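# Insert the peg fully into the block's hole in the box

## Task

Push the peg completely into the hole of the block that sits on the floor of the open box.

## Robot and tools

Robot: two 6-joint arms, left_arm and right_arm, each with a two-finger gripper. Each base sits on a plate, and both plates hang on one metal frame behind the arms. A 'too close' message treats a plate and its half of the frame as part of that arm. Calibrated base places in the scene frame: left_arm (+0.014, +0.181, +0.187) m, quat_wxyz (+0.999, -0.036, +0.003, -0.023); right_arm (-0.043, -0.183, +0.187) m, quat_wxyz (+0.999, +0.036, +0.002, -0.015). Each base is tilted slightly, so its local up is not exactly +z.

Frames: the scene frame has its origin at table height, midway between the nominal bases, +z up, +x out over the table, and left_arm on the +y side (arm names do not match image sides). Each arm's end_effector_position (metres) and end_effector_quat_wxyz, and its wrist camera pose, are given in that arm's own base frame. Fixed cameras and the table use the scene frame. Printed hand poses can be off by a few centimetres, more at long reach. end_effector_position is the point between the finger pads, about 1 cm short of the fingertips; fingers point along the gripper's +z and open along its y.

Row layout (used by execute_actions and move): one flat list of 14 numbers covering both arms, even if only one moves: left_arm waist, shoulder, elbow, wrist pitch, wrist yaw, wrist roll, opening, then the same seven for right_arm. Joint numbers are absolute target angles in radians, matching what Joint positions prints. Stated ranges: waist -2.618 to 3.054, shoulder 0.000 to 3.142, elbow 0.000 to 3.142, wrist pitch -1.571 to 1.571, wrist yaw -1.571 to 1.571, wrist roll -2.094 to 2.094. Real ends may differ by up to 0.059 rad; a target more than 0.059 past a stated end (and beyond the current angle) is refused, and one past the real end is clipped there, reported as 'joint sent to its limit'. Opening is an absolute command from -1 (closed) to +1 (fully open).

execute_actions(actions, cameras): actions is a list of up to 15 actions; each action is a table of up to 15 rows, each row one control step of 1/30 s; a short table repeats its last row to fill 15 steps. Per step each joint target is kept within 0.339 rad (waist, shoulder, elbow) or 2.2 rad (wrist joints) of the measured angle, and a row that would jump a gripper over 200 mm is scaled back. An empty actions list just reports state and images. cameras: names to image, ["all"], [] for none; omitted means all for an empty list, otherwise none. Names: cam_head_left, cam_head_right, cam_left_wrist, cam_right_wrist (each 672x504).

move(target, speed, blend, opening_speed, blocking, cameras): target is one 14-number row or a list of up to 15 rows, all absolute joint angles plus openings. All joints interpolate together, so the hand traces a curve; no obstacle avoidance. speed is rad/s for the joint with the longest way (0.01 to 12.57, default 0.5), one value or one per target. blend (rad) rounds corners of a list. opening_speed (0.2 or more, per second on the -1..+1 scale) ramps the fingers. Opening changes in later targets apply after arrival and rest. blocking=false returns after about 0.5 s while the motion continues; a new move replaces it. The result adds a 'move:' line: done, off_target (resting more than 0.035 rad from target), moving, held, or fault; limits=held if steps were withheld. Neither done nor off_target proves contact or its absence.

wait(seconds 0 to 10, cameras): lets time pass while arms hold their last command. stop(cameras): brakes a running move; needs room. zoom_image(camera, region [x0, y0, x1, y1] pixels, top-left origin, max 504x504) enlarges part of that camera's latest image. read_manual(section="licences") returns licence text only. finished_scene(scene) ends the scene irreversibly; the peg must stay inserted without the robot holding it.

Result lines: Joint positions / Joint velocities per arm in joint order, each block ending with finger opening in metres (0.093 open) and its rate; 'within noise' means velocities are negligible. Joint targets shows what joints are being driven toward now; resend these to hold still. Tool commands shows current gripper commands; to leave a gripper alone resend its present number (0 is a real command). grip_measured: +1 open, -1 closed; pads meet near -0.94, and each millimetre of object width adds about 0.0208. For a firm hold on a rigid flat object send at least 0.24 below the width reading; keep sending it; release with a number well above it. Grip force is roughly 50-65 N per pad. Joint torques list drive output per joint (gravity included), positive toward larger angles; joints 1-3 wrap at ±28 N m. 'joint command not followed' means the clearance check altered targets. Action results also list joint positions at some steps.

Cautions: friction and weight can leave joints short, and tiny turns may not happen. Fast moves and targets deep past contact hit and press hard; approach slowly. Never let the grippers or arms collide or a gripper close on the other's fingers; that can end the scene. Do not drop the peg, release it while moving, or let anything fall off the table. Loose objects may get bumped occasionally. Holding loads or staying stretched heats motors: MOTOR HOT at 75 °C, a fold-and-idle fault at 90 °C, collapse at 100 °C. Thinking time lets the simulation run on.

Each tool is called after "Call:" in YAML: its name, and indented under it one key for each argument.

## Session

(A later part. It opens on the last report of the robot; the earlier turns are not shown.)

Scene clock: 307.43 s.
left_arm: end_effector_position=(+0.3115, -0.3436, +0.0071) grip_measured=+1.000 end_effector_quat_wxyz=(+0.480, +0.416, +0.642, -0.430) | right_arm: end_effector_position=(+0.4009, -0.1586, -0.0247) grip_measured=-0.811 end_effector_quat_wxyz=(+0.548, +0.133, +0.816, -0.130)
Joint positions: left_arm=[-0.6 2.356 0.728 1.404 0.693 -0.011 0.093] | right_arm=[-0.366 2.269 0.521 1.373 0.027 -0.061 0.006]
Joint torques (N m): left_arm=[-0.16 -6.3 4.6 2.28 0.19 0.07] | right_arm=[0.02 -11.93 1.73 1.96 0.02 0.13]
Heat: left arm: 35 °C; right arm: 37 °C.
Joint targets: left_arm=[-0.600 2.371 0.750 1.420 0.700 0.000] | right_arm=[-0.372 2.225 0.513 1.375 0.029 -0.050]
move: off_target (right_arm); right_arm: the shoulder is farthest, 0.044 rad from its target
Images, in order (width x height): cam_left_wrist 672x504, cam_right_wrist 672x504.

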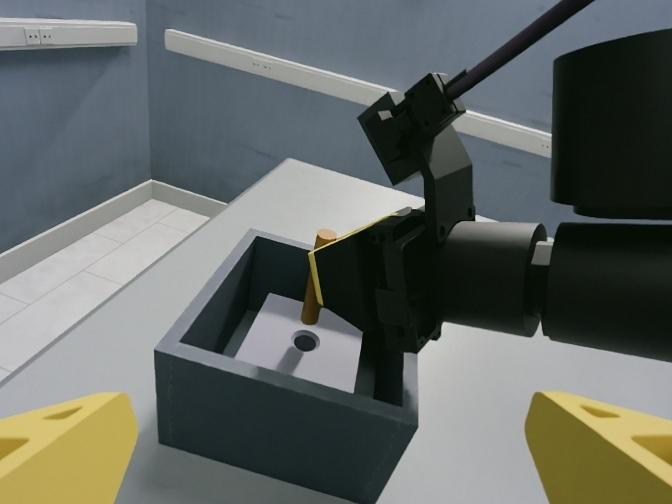

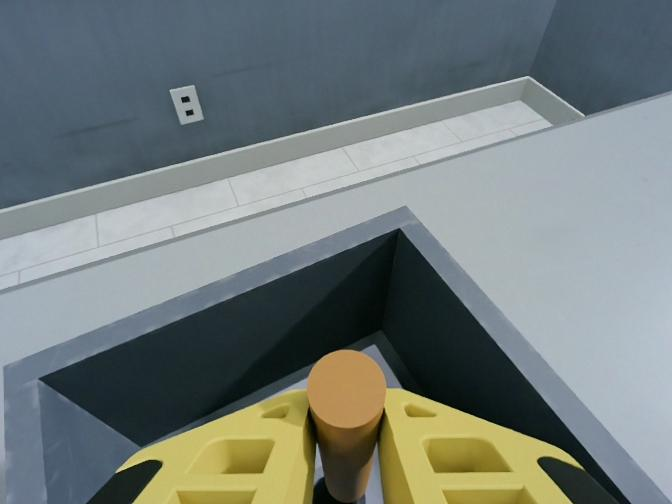

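Call:
move:
  target: [-0.6,2.371,0.75,1.42,0.7,0,1,-0.353,2.348,0.546,1.446,0.029,-0.05,-0.95]
  speed: 0.15
  cameras: ["cam_left_wrist","cam_right_wrist"]

Call:
zoom_image:
  camera: "cam_left_wrist"
  region: [150, 220, 430, 430]

Call:
zoom_image:
  camera: "cam_right_wrist"
  region: [240, 330, 440, 504]

Scene clock: 322.90 s.
left_arm: end_effector_position=(+0.3115, -0.3436, +0.0071) grip_measured=+1.000 end_effector_quat_wxyz=(+0.480, +0.416, +0.642, -0.430) | right_arm: end_effector_position=(+0.3987, -0.1553, -0.0413) grip_measured=-0.811 end_effector_quat_wxyz=(+0.540, +0.132, +0.821, -0.127)
Joint positions: left_arm=[-0.6 2.356 0.728 1.404 0.693 -0.011 0.093] | right_arm=[-0.361 2.335 0.53 1.41 0.027 -0.061 0.006]
Joint torques (N m): left_arm=[-0.16 -6.27 4.63 2.27 0.21 0.07] | right_arm=[1.4 -7.09 3.84 2.28 0.01 0.17]
Heat: left arm: 35 °C; right arm: 40 °C.
Joint targets: left_arm=[-0.600 2.371 0.750 1.420 0.700 0.000] | right_arm=[-0.353 2.348 0.546 1.446 0.029 -0.050]
move: off_target (right_arm); right_arm: the wrist pitch is farthest, 0.036 rad from its target
Images, in order (width x height): cam_left_wrist 672x504, cam_right_wrist 672x504.

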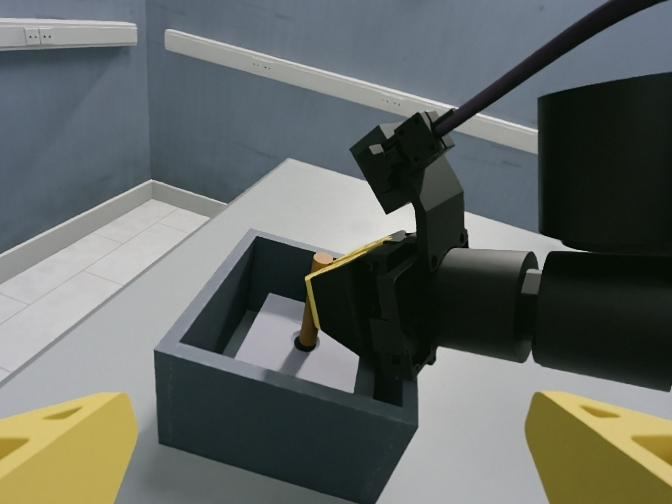

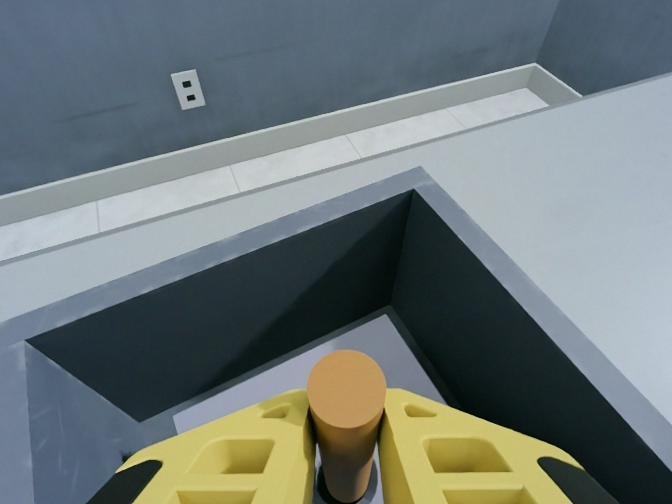

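Scaled by 1.800.

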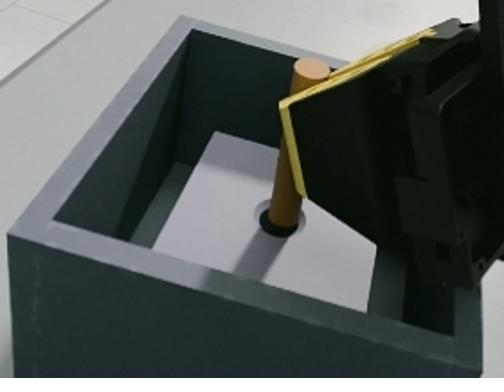

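Scaled by 2.520.

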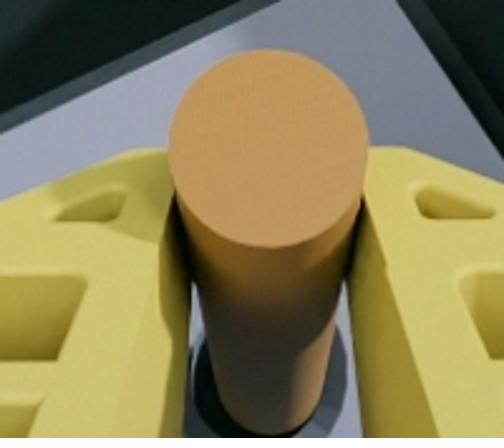

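Call:
move:
  target: [-0.6,2.371,0.75,1.42,0.7,0,1,-0.353,2.43,0.566,1.502,0.029,-0.05,-0.95]
  speed: 0.12
  cameras: ["cam_left_wrist","cam_right_wrist"]

Call:
zoom_image:
  camera: "cam_left_wrist"
  region: [150, 220, 430, 430]

Call:
zoom_image:
  camera: "cam_right_wrist"
  region: [240, 330, 440, 504]

Scene clock: 337.73 s.
left_arm: end_effector_position=(+0.3114, -0.3437, +0.0072) grip_measured=+1.000 end_effector_quat_wxyz=(+0.480, +0.416, +0.642, -0.430) | right_arm: end_effector_position=(+0.3989, -0.1554, -0.0586) grip_measured=-0.811 end_effector_quat_wxyz=(+0.535, +0.132, +0.825, -0.126)
Joint positions: left_arm=[-0.6 2.356 0.728 1.405 0.693 -0.011 0.093] | right_arm=[-0.361 2.413 0.557 1.45 0.027 -0.061 0.006]
Joint torques (N m): left_arm=[-0.17 -6.3 4.6 2.27 0.2 0.06] | right_arm=[1.44 -6.9 2.74 2.45 0.04 0.18]
Heat: left arm: 35 °C; right arm: 38 °C.
Joint targets: left_arm=[-0.600 2.371 0.750 1.420 0.700 0.000] | right_arm=[-0.353 2.430 0.566 1.502 0.029 -0.050]
move: off_target (right_arm); right_arm: the wrist pitch is farthest, 0.052 rad from its target
Images, in order (width x height): cam_left_wrist 672x504, cam_right_wrist 672x504.

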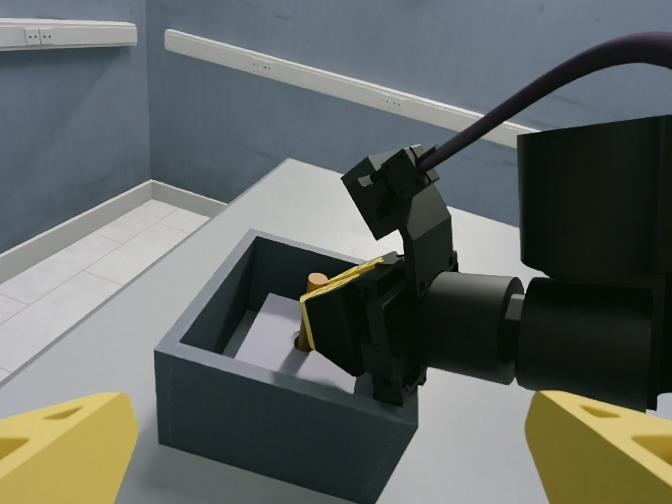

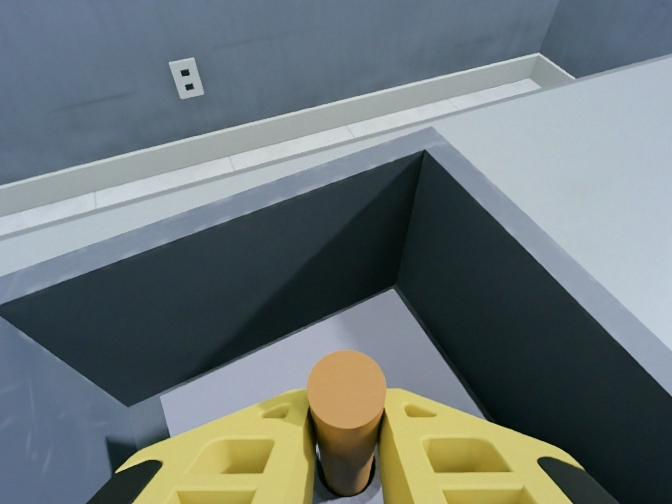

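Scaled by 1.800.

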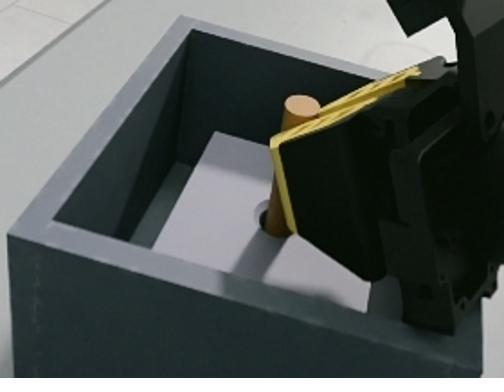

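Scaled by 2.520.

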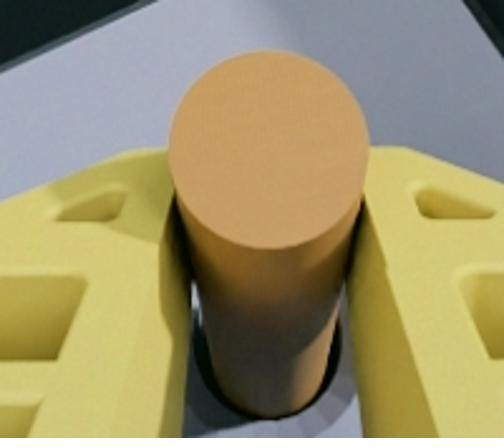

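Call:
move:
  target: [-0.6,2.371,0.75,1.42,0.7,0,1,-0.358,2.42,0.563,1.478,0.029,-0.055,-0.2]
  opening_speed: 0.5
  cameras: ["cam_left_wrist","cam_right_wrist"]

Scene clock: 351.50 s.
left_arm: end_effector_position=(+0.3114, -0.3437, +0.0072) grip_measured=+1.000 end_effector_quat_wxyz=(+0.480, +0.416, +0.642, -0.430) | right_arm: end_effector_position=(+0.3987, -0.1553, -0.0591) grip_measured=-0.202 end_effector_quat_wxyz=(+0.534, +0.132, +0.825, -0.126)
Joint positions: left_arm=[-0.6 2.356 0.728 1.405 0.693 -0.011 0.093] | right_arm=[-0.361 2.413 0.557 1.448 0.027 -0.061 0.036]
Joint torques (N m): left_arm=[-0.14 -6.26 4.67 2.26 0.2 0.06] | right_arm=[0.88 -7.92 2.51 2.22 0.02 0.13]
Heat: left arm: 35 °C; right arm: 38 °C.
Joint targets: left_arm=[-0.600 2.371 0.750 1.420 0.700 0.000] | right_arm=[-0.358 2.420 0.563 1.478 0.029 -0.055]
move: done
Images, in order (width x height): cam_left_wrist 672x504, cam_right_wrist 672x504.

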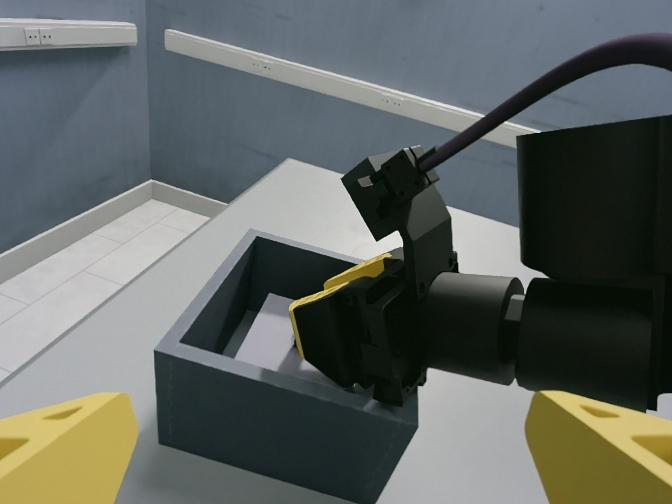

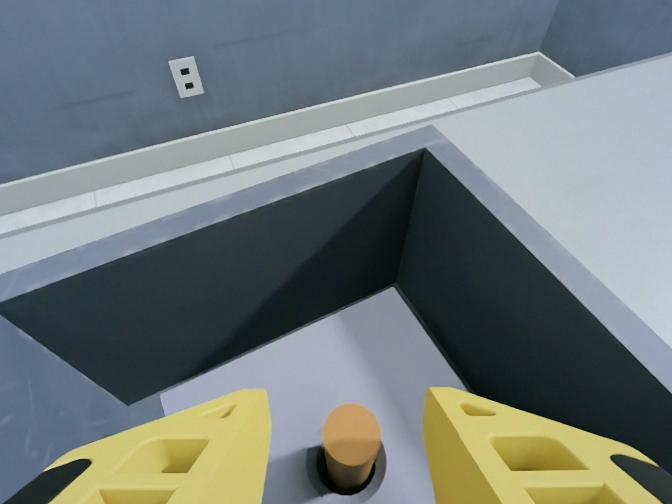

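Call:
move:
  target:
    - [-0.6,2.371,0.75,1.42,0.7,0,1,-0.362,2.24,0.513,1.375,0.029,-0.05,-0.2]
    - [-0.6,2.371,0.75,1.42,0.7,0,1,-0.362,1.79,0.6,0.4,0.029,-0.05,-0.2]
  speed: [0.3,0.8]
  cameras: ["cam_left_wrist","cam_right_wrist"]

Call:
zoom_image:
  camera: "cam_left_wrist"
  region: [150, 220, 430, 430]

Scene clock: 359.23 s.
left_arm: end_effector_position=(+0.3114, -0.3437, +0.0072) grip_measured=+1.000 end_effector_quat_wxyz=(+0.480, +0.416, +0.642, -0.430) | right_arm: end_effector_position=(+0.3542, -0.1385, -0.0264) grip_measured=-0.202 end_effector_quat_wxyz=(+0.342, +0.144, +0.924, -0.086)
Joint positions: left_arm=[-0.6 2.356 0.728 1.405 0.693 -0.011 0.093] | right_arm=[-0.361 1.823 0.574 0.4 0.027 -0.061 0.036]
Joint torques (N m): left_arm=[-0.18 -6.24 4.68 2.26 0.19 0.06] | right_arm=[0.53 -9.81 7.83 1.46 0.01 0.19]
Heat: left arm: 36 °C; right arm: 38 °C.
Joint targets: left_arm=[-0.600 2.371 0.750 1.420 0.700 0.000] | right_arm=[-0.362 1.790 0.600 0.400 0.029 -0.050]
move: done
Images, in order (width x height): cam_left_wrist 672x504, cam_right_wrist 672x504.

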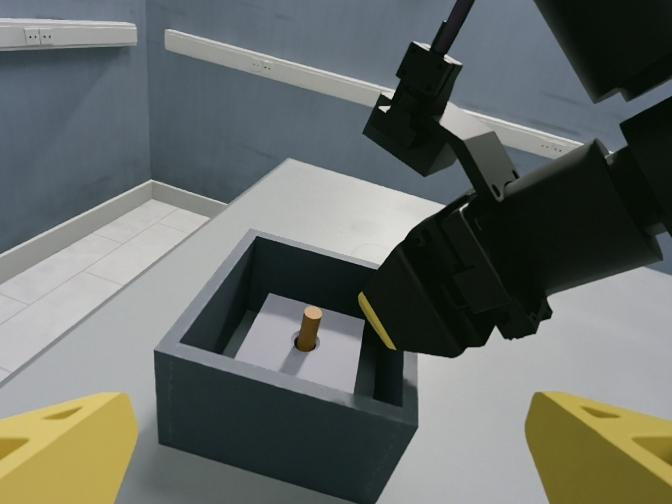

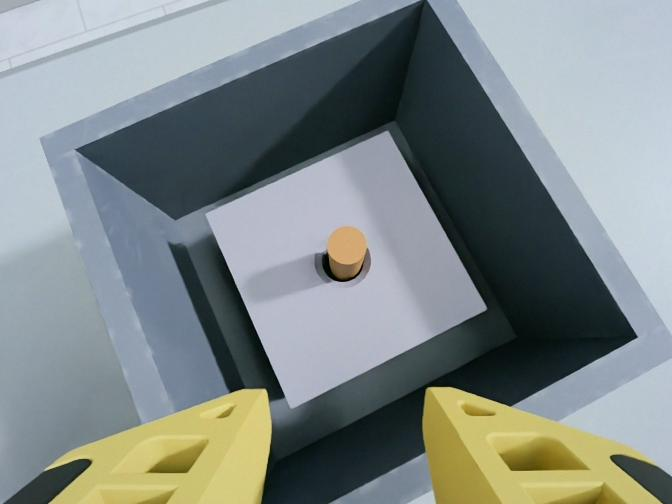

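Scaled by 1.800.

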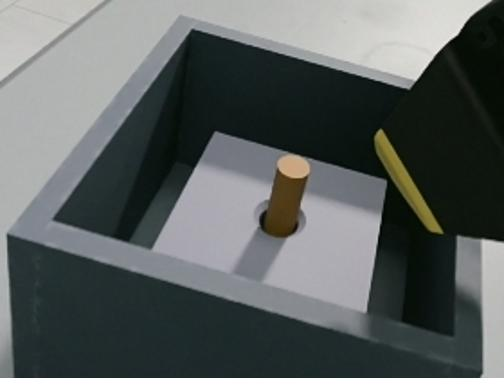

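Call:
finished_scene:
  scene: 1

The scene is finished: the task was done.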